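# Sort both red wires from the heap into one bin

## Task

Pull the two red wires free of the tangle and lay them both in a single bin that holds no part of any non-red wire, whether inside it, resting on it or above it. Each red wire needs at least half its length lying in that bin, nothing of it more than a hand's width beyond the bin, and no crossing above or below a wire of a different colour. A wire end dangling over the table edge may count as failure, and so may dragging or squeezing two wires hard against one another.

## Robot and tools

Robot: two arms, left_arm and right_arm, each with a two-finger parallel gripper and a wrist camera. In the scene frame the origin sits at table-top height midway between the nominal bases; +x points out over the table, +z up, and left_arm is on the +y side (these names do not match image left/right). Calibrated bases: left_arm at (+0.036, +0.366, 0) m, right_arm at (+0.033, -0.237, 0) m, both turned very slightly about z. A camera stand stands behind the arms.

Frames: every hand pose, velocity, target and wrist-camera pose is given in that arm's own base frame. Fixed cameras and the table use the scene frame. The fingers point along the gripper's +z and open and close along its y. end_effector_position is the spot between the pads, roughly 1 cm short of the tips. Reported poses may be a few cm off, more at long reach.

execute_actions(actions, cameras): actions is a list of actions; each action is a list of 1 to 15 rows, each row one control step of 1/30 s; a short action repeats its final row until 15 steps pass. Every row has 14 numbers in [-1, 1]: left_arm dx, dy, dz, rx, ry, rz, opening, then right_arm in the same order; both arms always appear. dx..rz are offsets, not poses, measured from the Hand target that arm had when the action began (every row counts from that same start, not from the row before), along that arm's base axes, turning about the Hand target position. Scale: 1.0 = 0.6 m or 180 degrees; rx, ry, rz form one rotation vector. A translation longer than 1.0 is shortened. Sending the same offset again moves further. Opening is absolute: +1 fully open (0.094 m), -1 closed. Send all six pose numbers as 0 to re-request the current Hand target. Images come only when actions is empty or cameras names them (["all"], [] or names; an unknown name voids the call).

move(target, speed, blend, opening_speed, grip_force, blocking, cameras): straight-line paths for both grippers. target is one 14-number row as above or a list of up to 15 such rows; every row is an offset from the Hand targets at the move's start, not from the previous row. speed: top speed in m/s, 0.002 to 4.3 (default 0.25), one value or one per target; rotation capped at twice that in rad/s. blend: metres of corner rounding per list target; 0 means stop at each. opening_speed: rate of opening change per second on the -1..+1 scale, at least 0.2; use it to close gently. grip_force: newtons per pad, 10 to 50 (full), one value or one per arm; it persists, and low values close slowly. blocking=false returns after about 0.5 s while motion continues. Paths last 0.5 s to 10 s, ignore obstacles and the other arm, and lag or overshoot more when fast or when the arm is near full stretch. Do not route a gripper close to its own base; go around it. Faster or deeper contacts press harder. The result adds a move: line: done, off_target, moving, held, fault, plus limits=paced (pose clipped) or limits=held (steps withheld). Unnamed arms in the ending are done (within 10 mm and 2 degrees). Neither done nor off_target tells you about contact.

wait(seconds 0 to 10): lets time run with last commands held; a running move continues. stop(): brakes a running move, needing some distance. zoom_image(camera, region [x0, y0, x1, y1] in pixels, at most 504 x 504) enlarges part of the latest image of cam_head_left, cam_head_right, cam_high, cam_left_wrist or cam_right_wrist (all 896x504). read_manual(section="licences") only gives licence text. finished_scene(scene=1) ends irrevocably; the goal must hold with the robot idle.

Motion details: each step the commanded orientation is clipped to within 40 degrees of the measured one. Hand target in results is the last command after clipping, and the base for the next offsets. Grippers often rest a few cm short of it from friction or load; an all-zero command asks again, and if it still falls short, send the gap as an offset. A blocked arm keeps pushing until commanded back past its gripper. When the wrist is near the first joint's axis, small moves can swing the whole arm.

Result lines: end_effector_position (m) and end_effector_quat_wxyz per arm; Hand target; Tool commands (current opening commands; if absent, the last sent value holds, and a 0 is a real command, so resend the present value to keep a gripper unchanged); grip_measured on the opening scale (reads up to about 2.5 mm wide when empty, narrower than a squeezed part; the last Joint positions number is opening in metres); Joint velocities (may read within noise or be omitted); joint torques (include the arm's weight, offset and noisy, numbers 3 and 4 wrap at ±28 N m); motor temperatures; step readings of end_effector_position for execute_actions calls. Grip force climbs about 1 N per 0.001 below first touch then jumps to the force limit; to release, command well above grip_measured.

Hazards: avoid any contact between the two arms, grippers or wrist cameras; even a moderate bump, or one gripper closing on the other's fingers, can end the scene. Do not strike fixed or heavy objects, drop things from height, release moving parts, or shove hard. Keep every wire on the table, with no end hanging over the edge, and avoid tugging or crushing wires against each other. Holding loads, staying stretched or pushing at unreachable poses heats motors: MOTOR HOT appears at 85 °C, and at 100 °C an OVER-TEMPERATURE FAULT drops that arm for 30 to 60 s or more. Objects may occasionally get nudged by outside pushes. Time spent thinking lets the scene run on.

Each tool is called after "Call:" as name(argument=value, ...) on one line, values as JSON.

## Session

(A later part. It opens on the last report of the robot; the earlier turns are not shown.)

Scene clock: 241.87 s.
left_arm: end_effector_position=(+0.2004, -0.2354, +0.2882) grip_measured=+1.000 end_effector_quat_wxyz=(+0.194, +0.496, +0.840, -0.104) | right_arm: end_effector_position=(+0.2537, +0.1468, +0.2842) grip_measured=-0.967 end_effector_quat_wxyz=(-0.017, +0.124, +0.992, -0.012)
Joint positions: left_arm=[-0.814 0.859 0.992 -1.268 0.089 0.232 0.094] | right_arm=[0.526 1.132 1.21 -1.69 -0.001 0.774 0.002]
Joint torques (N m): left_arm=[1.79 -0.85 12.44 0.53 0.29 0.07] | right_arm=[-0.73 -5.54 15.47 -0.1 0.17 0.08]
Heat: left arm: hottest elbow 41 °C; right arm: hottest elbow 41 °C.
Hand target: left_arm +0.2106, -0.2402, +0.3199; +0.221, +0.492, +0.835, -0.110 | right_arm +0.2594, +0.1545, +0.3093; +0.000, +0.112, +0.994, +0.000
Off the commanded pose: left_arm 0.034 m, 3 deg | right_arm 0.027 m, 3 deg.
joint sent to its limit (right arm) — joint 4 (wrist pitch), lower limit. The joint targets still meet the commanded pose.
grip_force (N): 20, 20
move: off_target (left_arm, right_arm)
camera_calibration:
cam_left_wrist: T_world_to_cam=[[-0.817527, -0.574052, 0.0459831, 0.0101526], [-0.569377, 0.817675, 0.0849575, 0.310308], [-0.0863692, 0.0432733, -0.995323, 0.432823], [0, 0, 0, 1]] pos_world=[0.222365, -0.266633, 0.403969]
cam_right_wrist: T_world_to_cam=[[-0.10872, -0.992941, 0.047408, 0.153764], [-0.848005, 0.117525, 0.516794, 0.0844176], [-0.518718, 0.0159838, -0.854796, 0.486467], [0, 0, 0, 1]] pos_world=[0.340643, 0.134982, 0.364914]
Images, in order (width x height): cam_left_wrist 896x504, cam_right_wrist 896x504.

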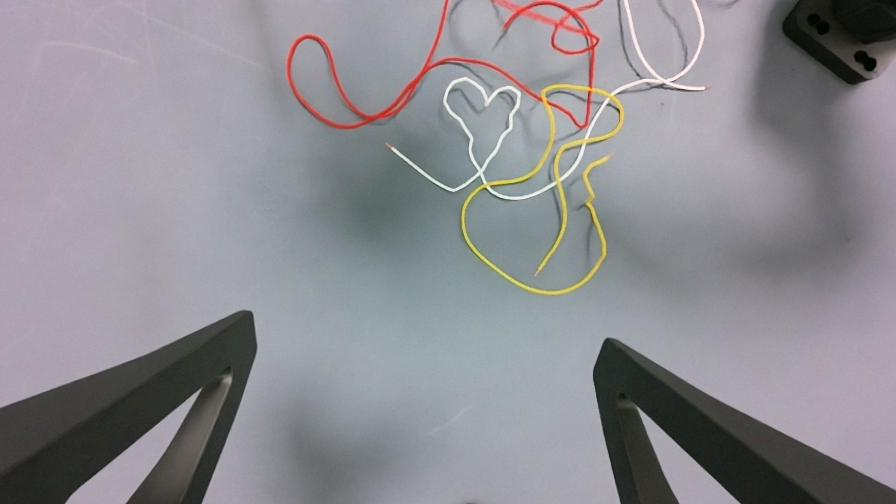

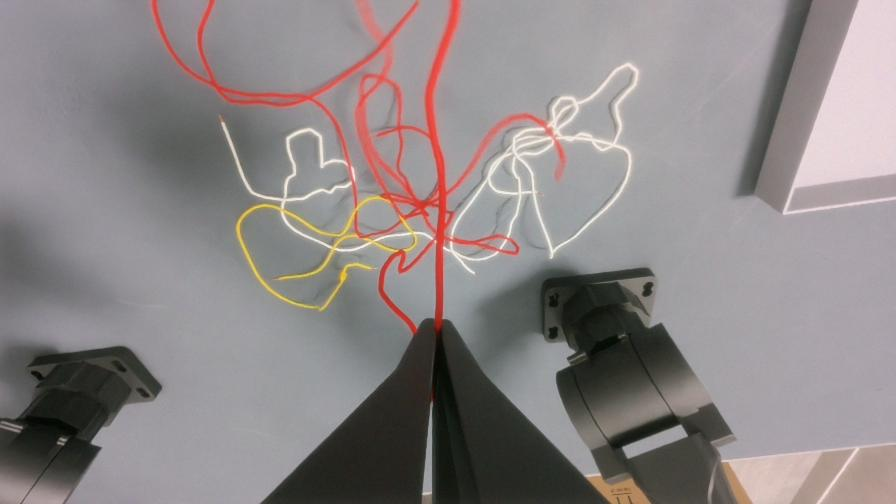

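Call:
move(target=[0, 0, 0, 0, 0, 0, 1, 0.167, -0.05, 0.317, 0.139, -0.2406, 0, -1], speed=0.15, cameras=["cam_left_wrist", "cam_head_left", "cam_high"])

Scene clock: 256.87 s.
left_arm: end_effector_position=(+0.2004, -0.2354, +0.2882) grip_measured=+1.000 end_effector_quat_wxyz=(+0.194, +0.496, +0.840, -0.104) | right_arm: end_effector_position=(+0.3556, +0.1282, +0.4592) grip_measured=-0.967 end_effector_quat_wxyz=(+0.298, +0.109, +0.918, +0.239)
Joint positions: left_arm=[-0.814 0.859 0.992 -1.268 0.089 0.232 0.094] | right_arm=[0.249 0.958 1.381 -1.233 -0.216 0.571 0.002]
Joint torques (N m): left_arm=[1.67 -1.14 12.44 0.51 0.29 0.07] | right_arm=[-2.61 -3.78 16.42 2.74 -0.18 0.03]
Motor temperatures (°C): left_arm=[25 28 42 25 27 24 28] | right_arm=[30 26 42 27 28 24 27]
Heat: left arm: hottest elbow 42 °C; right arm: hottest elbow 42 °C.
Hand target: left_arm +0.2106, -0.2402, +0.3199; +0.221, +0.492, +0.835, -0.110 | right_arm +0.3597, +0.1244, +0.4995; +0.340, +0.102, +0.900, +0.252
Off the commanded pose: left_arm 0.034 m, 3 deg | right_arm 0.041 m, 5 deg.
grip_force (N): 20, 20
move: off_target (left_arm, right_arm)
camera_calibration:
cam_left_wrist: T_world_to_cam=[[-0.817527, -0.574052, 0.0459831, 0.0101526], [-0.569377, 0.817675, 0.0849575, 0.310308], [-0.0863692, 0.0432733, -0.995323, 0.432823], [0, 0, 0, 1]] pos_world=[0.222365, -0.266633, 0.403969]
Images, in order (width x height): cam_head_left 896x504, cam_high 896x504, cam_left_wrist 896x504.

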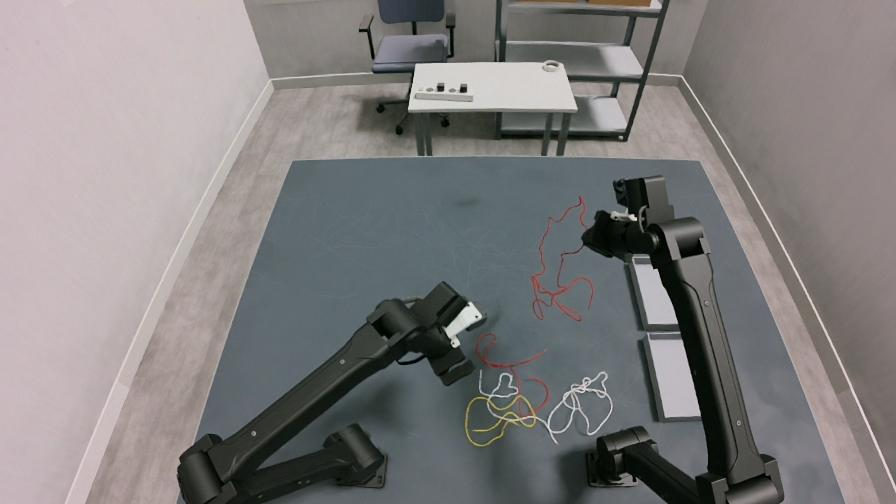

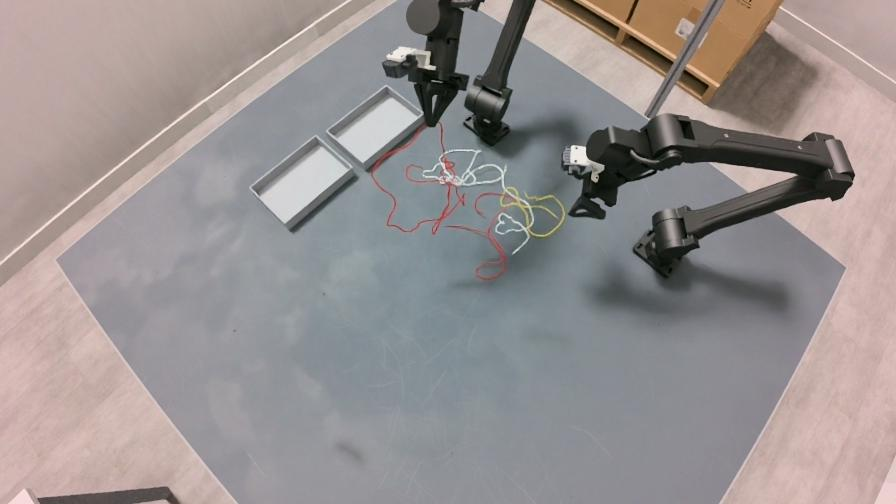

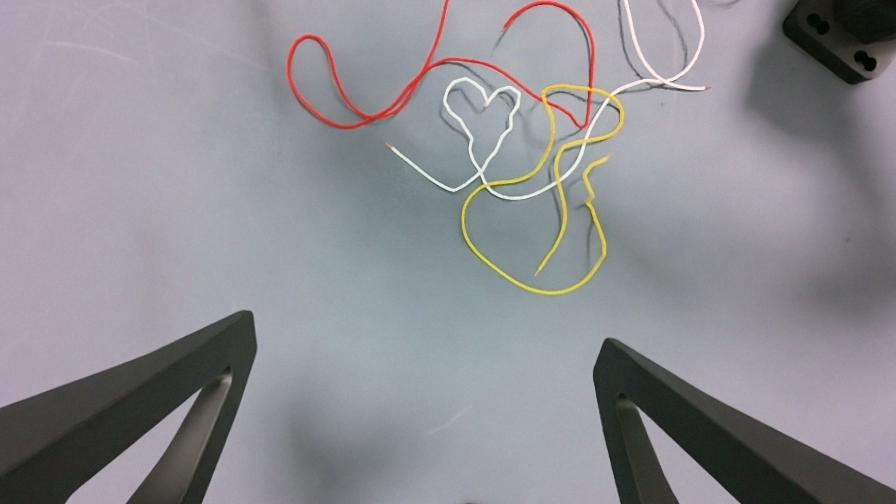

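Call:
zoom_image(camera="cam_head_left", region=[450, 180, 710, 450])

Call:
zoom_image(camera="cam_high", region=[340, 80, 560, 300])

Scaled by 1.867 from the camera's 896x504 image, which has a finer 1280x720 frame.

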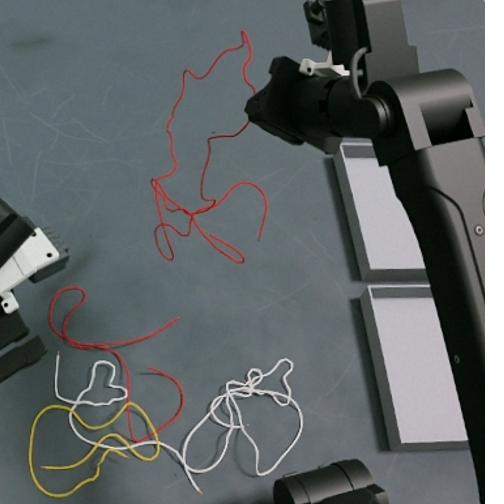

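Scaled by 2.291 from the camera's 896x504 image, which has a finer 1280x720 frame.

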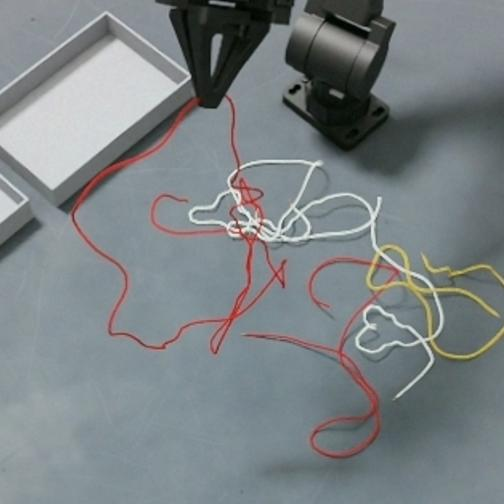

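Call:
move(target=[[0, 0, 0, 0, 0, 0, 1, 0.15, -0.207, 0.033, 0, 0, -0.1056, -1], [0, 0, 0, 0, 0, 0, 1, 0.1, -0.624, 0.05, 0, 0, -0.278, -1], [0, 0, 0, 0, 0, 0, 1, -0.15, -0.64, 0.05, 0, 0, -0.35, -1]], blend=[0.08, 0.08, 0], speed=0.2, cameras=["cam_right_wrist", "cam_head_left", "cam_head_right", "cam_high"])

Scene clock: 278.87 s.
left_arm: end_effector_position=(+0.2004, -0.2354, +0.2882) grip_measured=+1.000 end_effector_quat_wxyz=(+0.194, +0.496, +0.840, -0.104) | right_arm: end_effector_position=(+0.2744, -0.2582, +0.5293) grip_measured=-0.967 end_effector_quat_wxyz=(+0.423, +0.557, +0.714, +0.040)
Joint positions: left_arm=[-0.814 0.859 0.992 -1.268 0.089 0.232 0.094] | right_arm=[-0.854 0.984 1.552 -1.282 -0.219 0.57 0.002]
Joint torques (N m): left_arm=[1.9 -1.32 12.48 0.39 0.26 0.07] | right_arm=[-2.61 -3.25 10.32 1.59 -0.17 0.01]
Motor temperatures (°C): left_arm=[25 27 43 25 27 24 28] | right_arm=[29 26 47 27 28 24 27]
Heat: left arm: hottest elbow 43 °C; right arm: hottest elbow 47 °C.
Hand target: left_arm +0.2106, -0.2402, +0.3199; +0.221, +0.492, +0.835, -0.110 | right_arm +0.2697, -0.2596, +0.5296; +0.422, +0.557, +0.714, +0.037
Off the commanded pose: left_arm 0.034 m, 3 deg | right_arm 0.005 m, 0 deg.
grip_force (N): 20, 20
move: off_target (left_arm); blend cut to 0.0752 m at target 2
camera_calibration:
cam_right_wrist: T_world_to_cam=[[-0.765704, -0.477572, -0.430839, 0.30874], [-0.418802, 0.87858, -0.229569, 0.496686], [0.488162, 0.00465422, -0.872741, 0.443458], [0, 0, 0, 1]] pos_world=[0.227937, -0.290997, 0.634065]
Images, in order (width x height): cam_head_left 896x504, cam_head_right 896x504, cam_high 896x504, cam_right_wrist 896x504.

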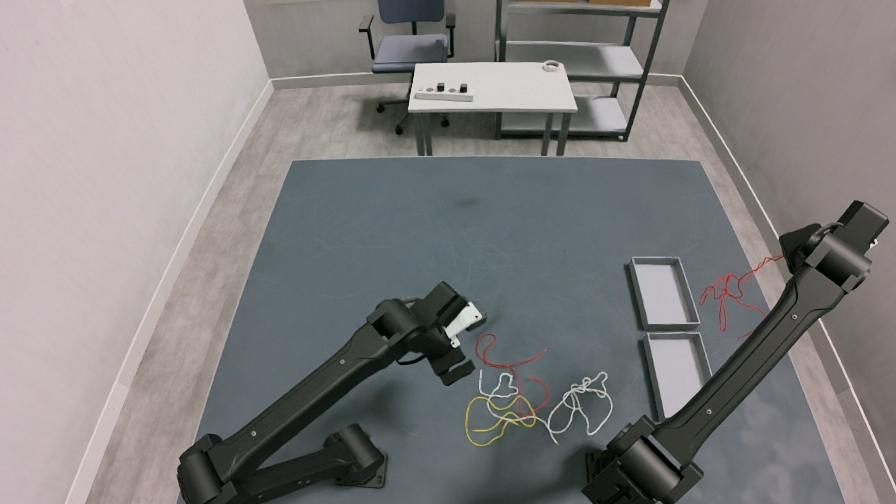

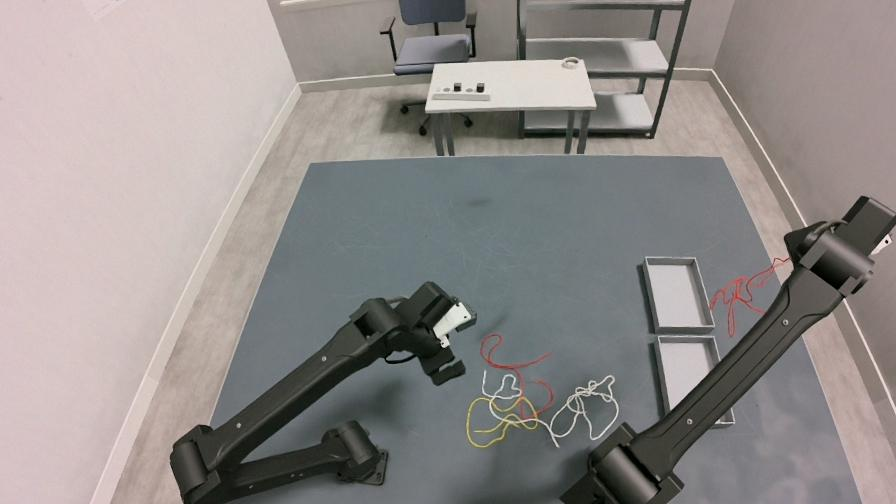

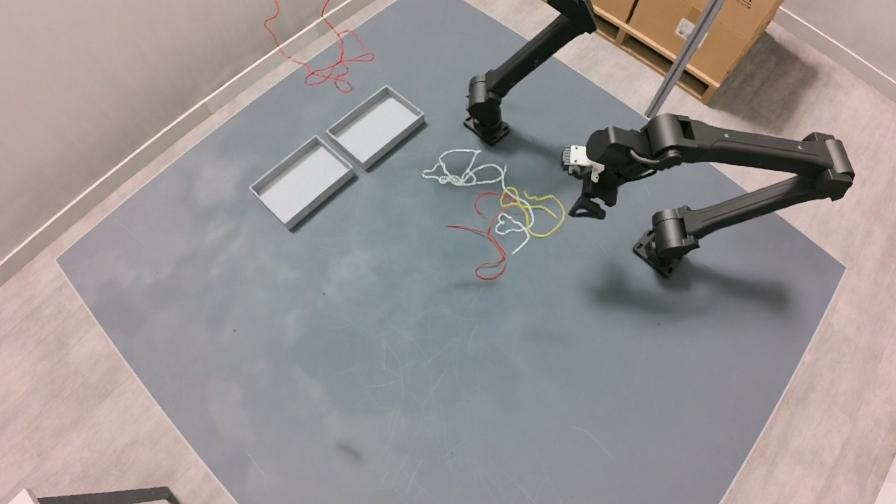

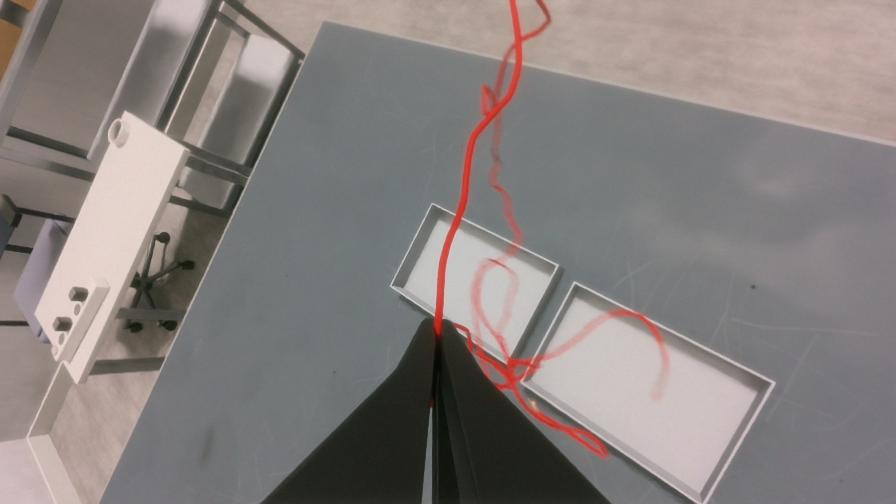

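Call:
zoom_image(camera="cam_head_left", region=[620, 200, 896, 430])

Call:
zoom_image(camera="cam_right_wrist", region=[360, 0, 800, 504])

Scaled by 1.826 from the camera's 896x504 image, which has a finer 1280x720 frame.

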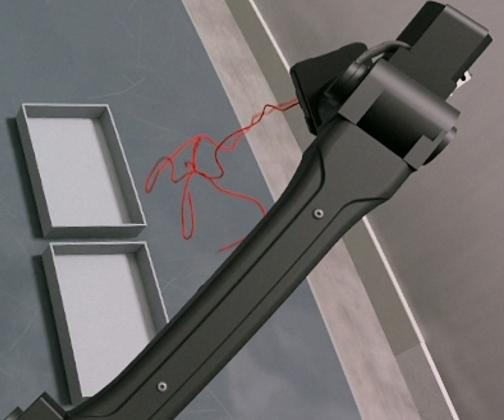

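Scaled by 1.000.

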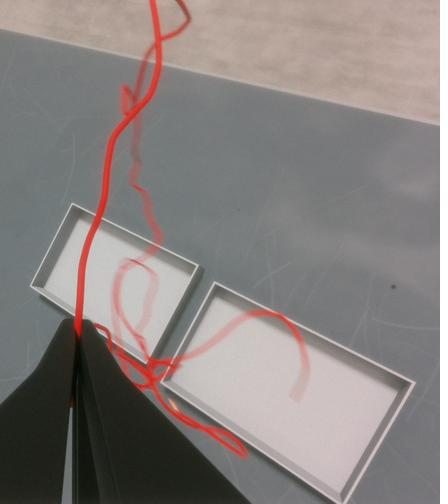

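Call:
move(target=[0, 0, 0, 0, 0, 0, 1, -0.075, 0.017, -0.3, 0, 0, 0, -1], speed=0.12, cameras=["cam_right_wrist", "cam_high"])

Call:
wait(seconds=1, cameras=["cam_right_wrist", "cam_high", "cam_head_left"])

Scene clock: 289.10 s.
left_arm: end_effector_position=(+0.2004, -0.2354, +0.2882) grip_measured=+1.000 end_effector_quat_wxyz=(+0.194, +0.496, +0.840, -0.104) | right_arm: end_effector_position=(+0.2269, -0.2455, +0.3413) grip_measured=-0.967 end_effector_quat_wxyz=(+0.406, +0.564, +0.718, +0.045)
Joint positions: left_arm=[-0.814 0.859 0.992 -1.268 0.089 0.232 0.094] | right_arm=[-0.987 0.73 0.929 -0.977 -0.317 0.478 0.002]
Joint torques (N m): left_arm=[1.55 -1.44 12.55 0.57 0.28 0.07] | right_arm=[-2.43 -2.2 11.48 2.77 -0.27 0.03]
Heat: left arm: hottest elbow 44 °C; right arm: hottest elbow 45 °C.
Hand target: left_arm +0.2106, -0.2402, +0.3199; +0.221, +0.492, +0.835, -0.110 | right_arm +0.2247, -0.2494, +0.3494; +0.422, +0.557, +0.714, +0.037
Off the commanded pose: left_arm 0.034 m, 3 deg | right_arm 0.009 m, 2 deg.
grip_force (N): 20, 20
move: off_target (left_arm)
camera_calibration:
cam_right_wrist: T_world_to_cam=[[-0.775504, -0.463934, -0.428203, 0.202026], [-0.423662, 0.885269, -0.19186, 0.412419], [0.468085, 0.0326251, -0.883081, 0.317538], [0, 0, 0, 1]] pos_world=[0.182763, -0.281734, 0.446047]
Images, in order (width x height): cam_high 896x504, cam_right_wrist 896x504.

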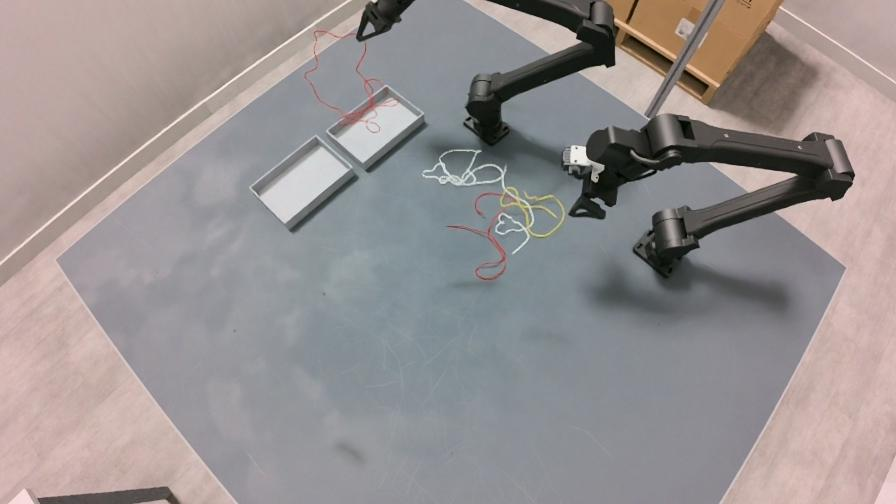

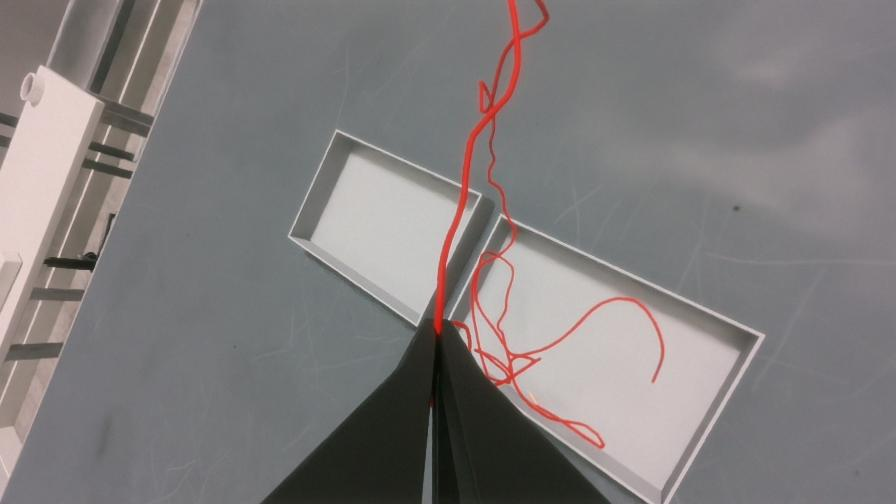

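Scene clock: 290.10 s.
left_arm: end_effector_position=(+0.2004, -0.2354, +0.2882) grip_measured=+1.000 end_effector_quat_wxyz=(+0.194, +0.496, +0.840, -0.104) | right_arm: end_effector_position=(+0.2269, -0.2456, +0.3414) grip_measured=-0.967 end_effector_quat_wxyz=(+0.406, +0.564, +0.718, +0.045)
Joint positions: left_arm=[-0.814 0.859 0.992 -1.268 0.089 0.232 0.094] | right_arm=[-0.987 0.73 0.929 -0.977 -0.317 0.478 0.002]
Joint torques (N m): left_arm=[1.9 -0.5 12.42 0.38 0.27 0.09] | right_arm=[-2.43 -2.26 11.51 2.8 -0.27 0.02]
Heat: left arm: hottest elbow 44 °C; right arm: hottest elbow 45 °C.
Hand target: left_arm +0.2106, -0.2402, +0.3199; +0.221, +0.492, +0.835, -0.110 | right_arm +0.2247, -0.2494, +0.3495; +0.422, +0.557, +0.714, +0.037
Tool commands: left_gripper/opening=+1.0 right_gripper/opening=-1.0
Off the commanded pose: left_arm 0.034 m, 3 deg | right_arm 0.009 m, 2 deg.
grip_force (N): 20, 20
wait: 1.00 s; at rest by 0.17 s
camera_calibration:
cam_right_wrist: T_world_to_cam=[[-0.775295, -0.464224, -0.428269, 0.201979], [-0.423722, 0.885128, -0.192375, 0.412639], [0.468378, 0.0323194, -0.882937, 0.317423], [0, 0, 0, 1]] pos_world=[0.182763, -0.281734, 0.446147]
Images, in order (width x height): cam_head_left 896x504, cam_high 896x504, cam_right_wrist 896x504.

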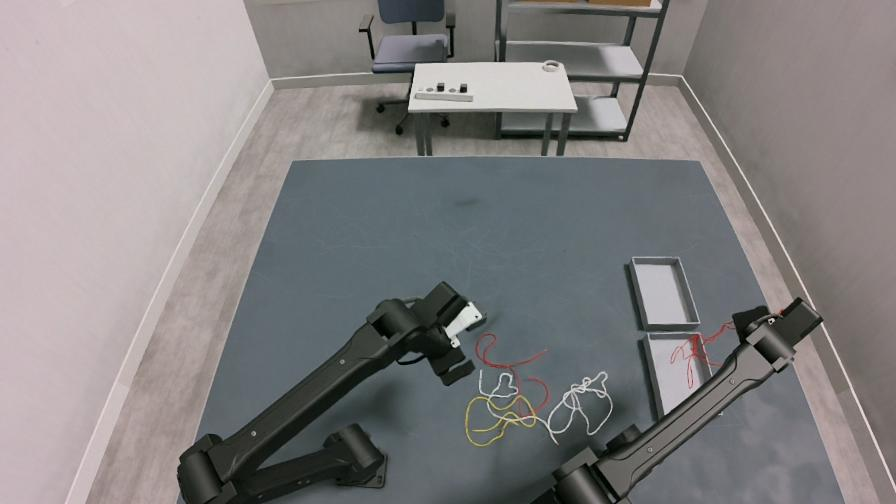

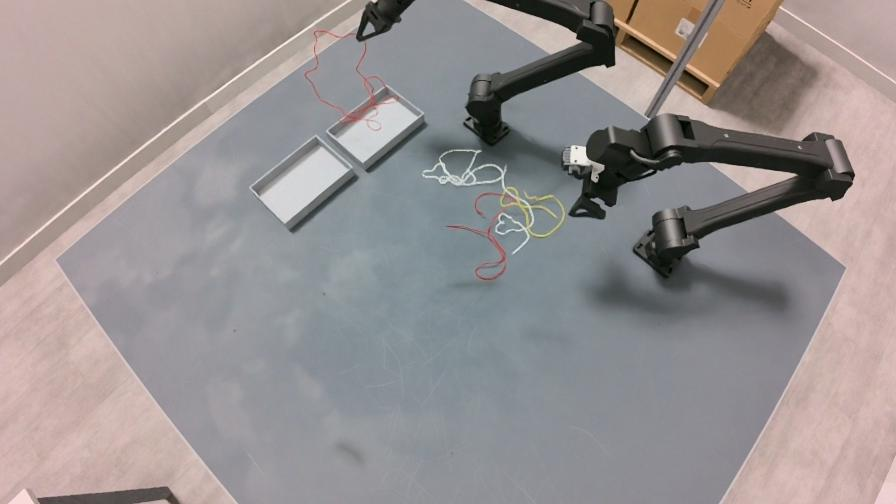

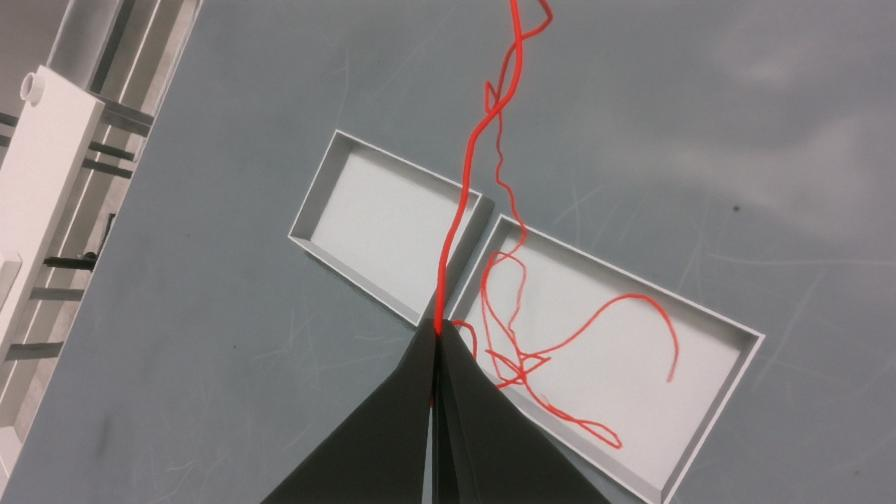

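Call:
move(target=[0, 0, 0, 0, 0, 0, 1, 0.02, 0.05, -0.22, 0, 0, 0, -1], speed=0.12, cameras=["cam_right_wrist", "cam_high"])

Call:
zoom_image(camera="cam_high", region=[240, 10, 460, 200])

Scene clock: 300.47 s.
left_arm: end_effector_position=(+0.2004, -0.2354, +0.2882) grip_measured=+1.000 end_effector_quat_wxyz=(+0.194, +0.496, +0.840, -0.104) | right_arm: end_effector_position=(+0.2319, -0.2196, +0.2097) grip_measured=-0.967 end_effector_quat_wxyz=(+0.407, +0.563, +0.718, +0.037)
Joint positions: left_arm=[-0.814 0.859 0.992 -1.268 0.089 0.232 0.094] | right_arm=[-0.878 0.64 0.548 -0.659 -0.224 0.549 0.002]
Joint torques (N m): left_arm=[2.02 -1.2 12.48 0.51 0.31 0.11] | right_arm=[-0.79 -1.26 11.67 2.82 0.11 0.21]
Heat: left arm: hottest elbow 44 °C; right arm: hottest elbow 44 °C.
Hand target: left_arm +0.2106, -0.2402, +0.3199; +0.221, +0.492, +0.835, -0.110 | right_arm +0.2367, -0.2193, +0.2175; +0.422, +0.557, +0.714, +0.037
Off the commanded pose: left_arm 0.034 m, 3 deg | right_arm 0.009 m, 2 deg.
grip_force (N): 20, 20
move: off_target (left_arm)
camera_calibration:
cam_right_wrist: T_world_to_cam=[[-0.781441, -0.465276, -0.415773, 0.160168], [-0.419688, 0.885003, -0.201573, 0.367344], [0.461748, 0.0169777, -0.886849, 0.196991], [0, 0, 0, 1]] pos_world=[0.188371, -0.253922, 0.315342]
Images, in order (width x height): cam_high 896x504, cam_right_wrist 896x504.

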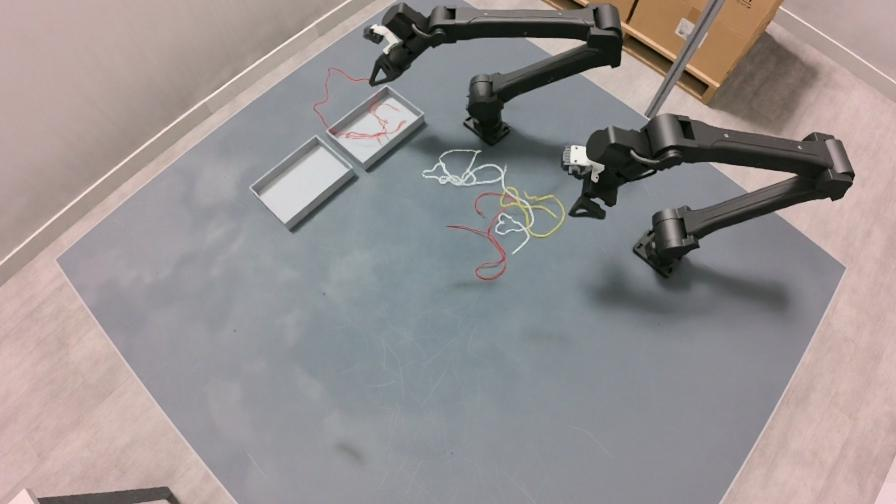

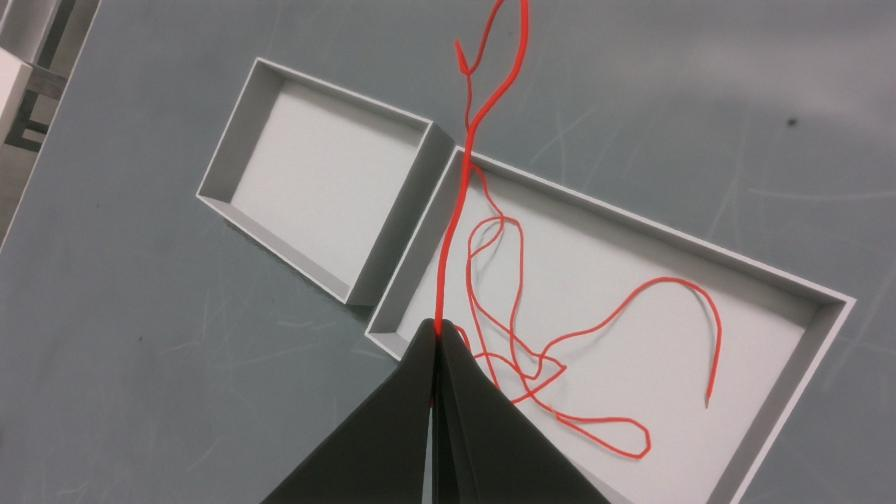

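Scaled by 2.291 from the camera's 896x504 image, which has a finer 1280x720 frame.

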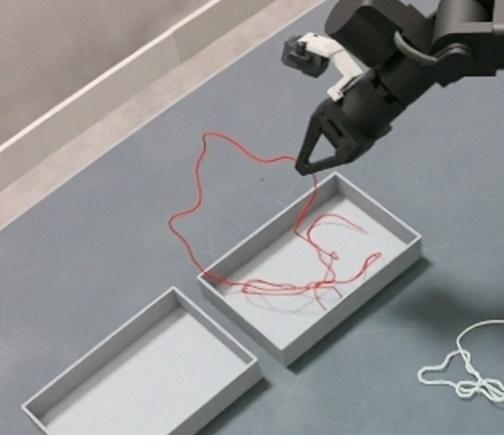

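Call:
move(target=[0, 0, 0, 0, 0, 0, 1, 0.0, 0.11, -0.14, 0, 0, 0, -1], speed=0.1, cameras=["cam_right_wrist", "cam_high"])

Call:
zoom_image(camera="cam_high", region=[240, 10, 460, 200])

Scene clock: 309.83 s.
left_arm: end_effector_position=(+0.2004, -0.2354, +0.2882) grip_measured=+1.000 end_effector_quat_wxyz=(+0.194, +0.496, +0.840, -0.104) | right_arm: end_effector_position=(+0.2315, -0.1539, +0.1264) grip_measured=-0.967 end_effector_quat_wxyz=(+0.407, +0.562, +0.720, +0.032)
Joint positions: left_arm=[-0.814 0.859 0.992 -1.268 0.089 0.232 0.094] | right_arm=[-0.586 0.485 0.286 -0.53 -0.002 0.74 0.002]
Joint torques (N m): left_arm=[1.61 -0.85 12.55 0.51 0.28 0.04] | right_arm=[-0.44 0.15 11.48 2.84 0.27 0.23]
Heat: left arm: hottest elbow 45 °C; right arm: hottest elbow 43 °C.
Hand target: left_arm +0.2106, -0.2402, +0.3199; +0.221, +0.492, +0.835, -0.110 | right_arm +0.2367, -0.1534, +0.1335; +0.422, +0.557, +0.714, +0.037
Off the commanded pose: left_arm 0.034 m, 3 deg | right_arm 0.009 m, 2 deg.
grip_force (N): 20, 20
move: off_target (left_arm)
camera_calibration:
cam_right_wrist: T_world_to_cam=[[-0.783771, -0.468558, -0.407622, 0.154775], [-0.421021, 0.883373, -0.205896, 0.29283], [0.456557, 0.0102423, -0.889635, 0.122696], [0, 0, 0, 1]] pos_world=[0.188578, -0.187413, 0.232537]
Images, in order (width x height): cam_high 896x504, cam_right_wrist 896x504.

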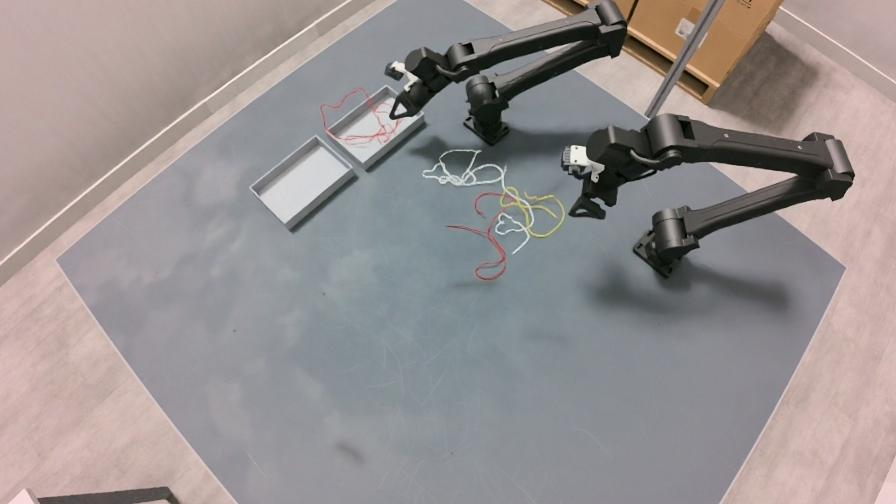

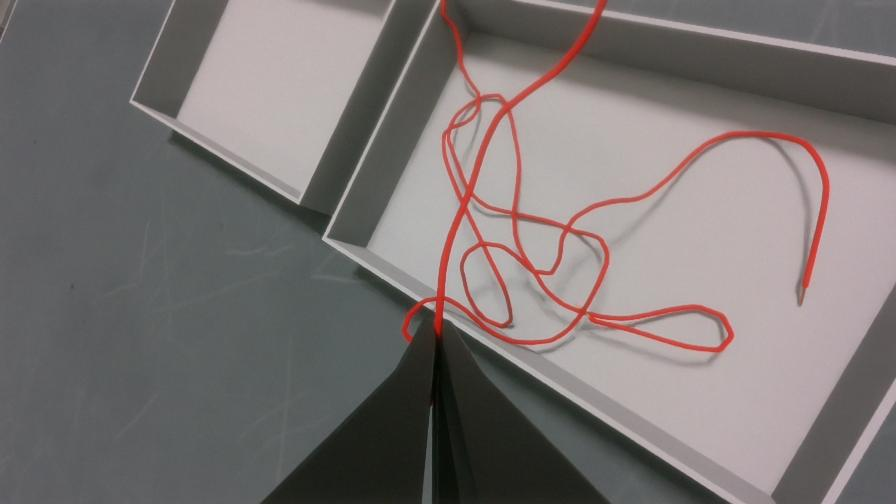

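Scaled by 2.291 from the camera's 896x504 image, which has a finer 1280x720 frame.

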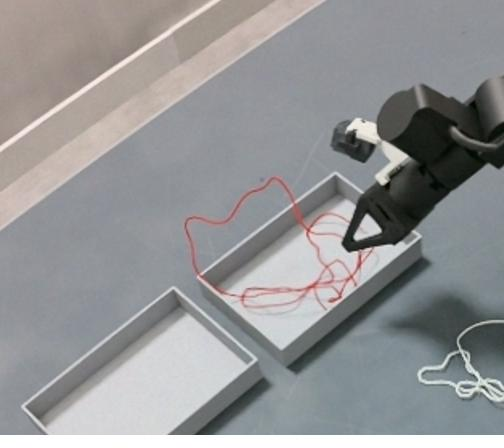

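Call:
move(target=[0, 0, 0, 0, 0, 0, 1, -0.073, -0.06, -0.13, 0.1514, 0.233, 0, -1], speed=0.14, cameras=["cam_right_wrist", "cam_high"])

Call:
zoom_image(camera="cam_high", region=[240, 10, 460, 200])

Scene clock: 333.57 s.
left_arm: end_effector_position=(+0.2004, -0.2354, +0.2882) grip_measured=+1.000 end_effector_quat_wxyz=(+0.194, +0.496, +0.840, -0.104) | right_arm: end_effector_position=(+0.1821, -0.1728, +0.0429) grip_measured=-0.967 end_effector_quat_wxyz=(-0.013, +0.614, +0.789, +0.004)
Joint positions: left_arm=[-0.814 0.859 0.992 -1.268 0.089 0.232 0.094] | right_arm=[-0.76 1.186 0.584 -0.995 -0.005 0.562 0.002]
Joint torques (N m): left_arm=[1.73 -0.85 12.44 0.57 0.28 0.07] | right_arm=[-2.61 -2.96 12.83 -0.06 0.31 0.06]
Heat: left arm: hottest elbow 45 °C; right arm: hottest elbow 43 °C.
Hand target: left_arm +0.2106, -0.2402, +0.3199; +0.221, +0.492, +0.835, -0.110 | right_arm +0.1929, -0.1894, +0.0555; +0.001, +0.615, +0.788, +0.000
Off the commanded pose: left_arm 0.034 m, 3 deg | right_arm 0.023 m, 2 deg.
grip_force (N): 20, 20
move: off_target (left_arm, right_arm)
camera_calibration:
cam_right_wrist: T_world_to_cam=[[-0.925688, -0.377109, 0.029831, 0.0961008], [-0.310402, 0.802277, 0.509905, 0.206671], [-0.216222, 0.462753, -0.859714, 0.270543], [0, 0, 0, 1]] pos_world=[0.211608, -0.254762, 0.12434]
Images, in order (width x height): cam_high 896x504, cam_right_wrist 896x504.

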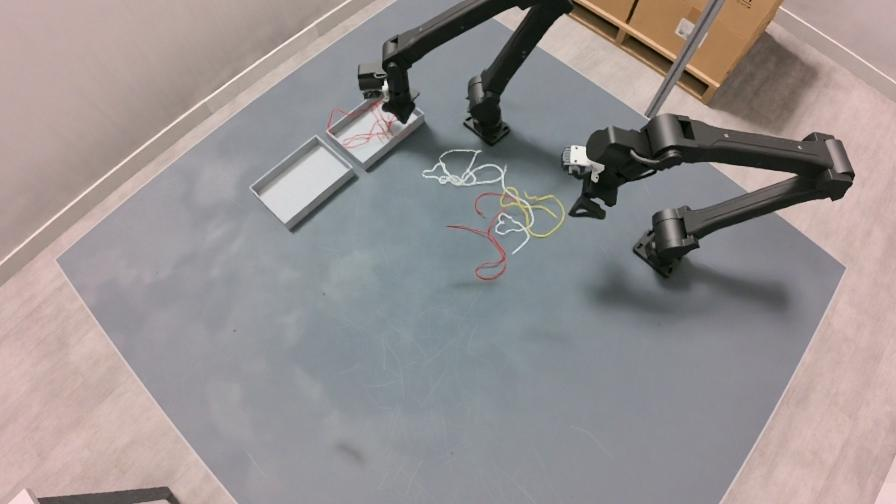

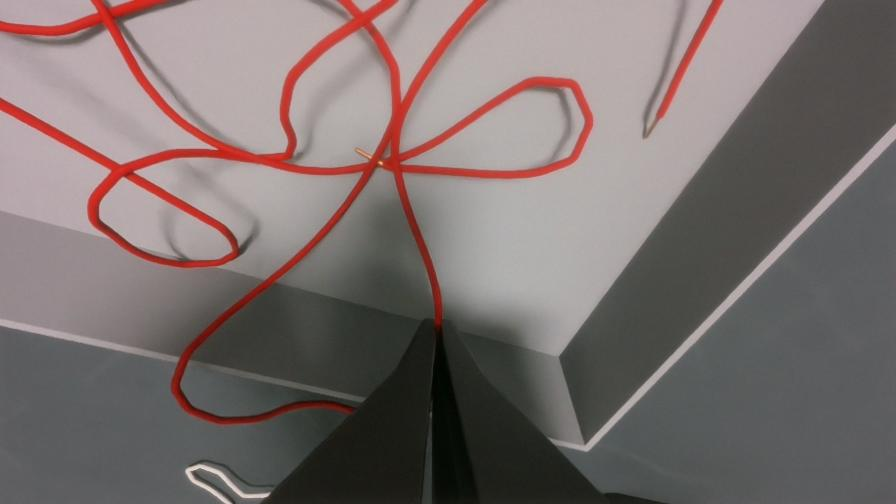

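Scaled by 2.291 from the camera's 896x504 image, which has a finer 1280x720 frame.

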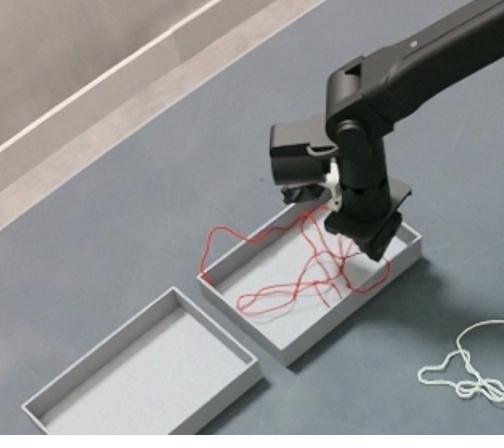

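Call:
move(target=[[0, 0, 0, 0, 0, 0, 1, 0.0, -0.035, -0.022, 0, 0, 0, -1], [0, 0, 0, 0, 0, 0, 1, 0.0, -0.035, -0.022, 0, 0, 0, -0.45]], speed=0.08, opening_speed=0.6, cameras=["cam_right_wrist", "cam_high"])

Call:
zoom_image(camera="cam_high", region=[240, 10, 460, 200])

Scene clock: 348.53 s.
left_arm: end_effector_position=(+0.2004, -0.2354, +0.2882) grip_measured=+1.000 end_effector_quat_wxyz=(+0.194, +0.496, +0.840, -0.104) | right_arm: end_effector_position=(+0.1781, -0.1888, +0.0313) grip_measured=-0.454 end_effector_quat_wxyz=(-0.023, +0.614, +0.789, +0.005)
Joint positions: left_arm=[-0.814 0.859 0.992 -1.268 0.089 0.232 0.094] | right_arm=[-0.814 1.254 0.599 -0.964 -0.002 0.508 0.026]
Joint torques (N m): left_arm=[1.26 -1.03 12.55 0.57 0.3 0.06] | right_arm=[-2.49 -3.72 12.51 0.87 0.19 0.07]
Heat: left arm: hottest elbow 46 °C; right arm: hottest elbow 44 °C.
Hand target: left_arm +0.2106, -0.2402, +0.3199; +0.221, +0.492, +0.835, -0.110 | right_arm +0.1928, -0.2103, +0.0423; +0.001, +0.615, +0.788, +0.000
Off the commanded pose: left_arm 0.034 m, 3 deg | right_arm 0.028 m, 3 deg.
grip_force (N): 20, 20
move: off_target (left_arm, right_arm); target 2's new opening was sent with right_arm's hand 0.029 m and 3 deg from that target
camera_calibration:
cam_right_wrist: T_world_to_cam=[[-0.925103, -0.377713, 0.0389548, 0.086123], [-0.302205, 0.794492, 0.526739, 0.220703], [-0.229906, 0.475516, -0.849134, 0.271596], [0, 0, 0, 1]] pos_world=[0.208812, -0.271965, 0.111014]
Images, in order (width x height): cam_high 896x504, cam_right_wrist 896x504.

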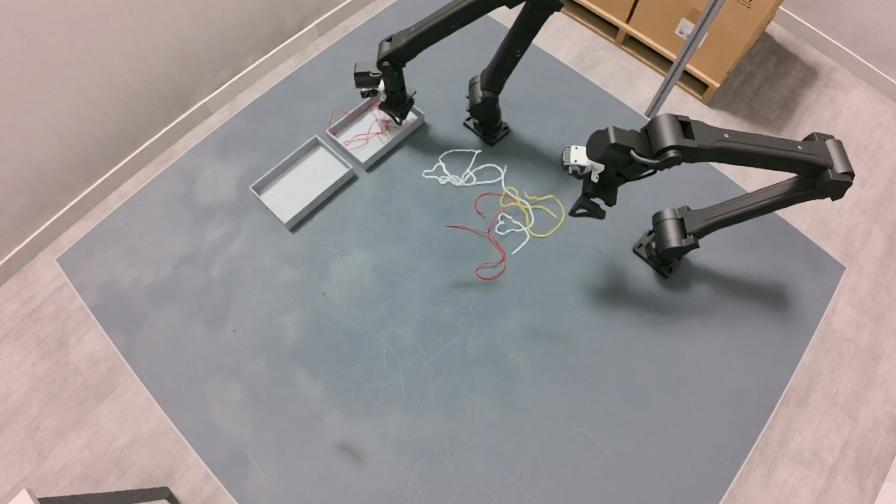

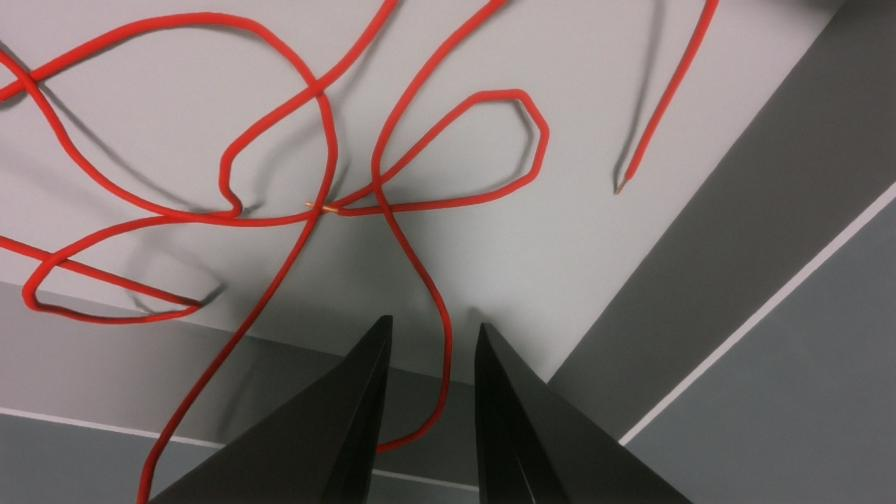

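Scaled by 2.291 from the camera's 896x504 image, which has a finer 1280x720 frame.

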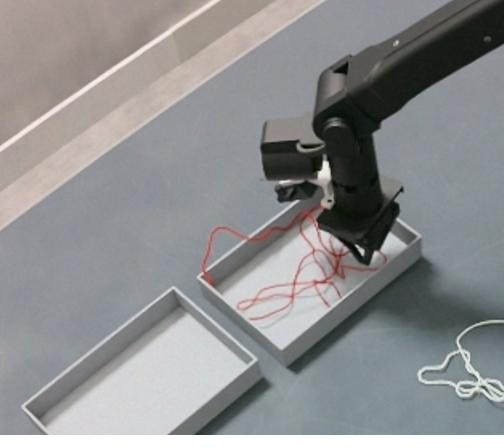

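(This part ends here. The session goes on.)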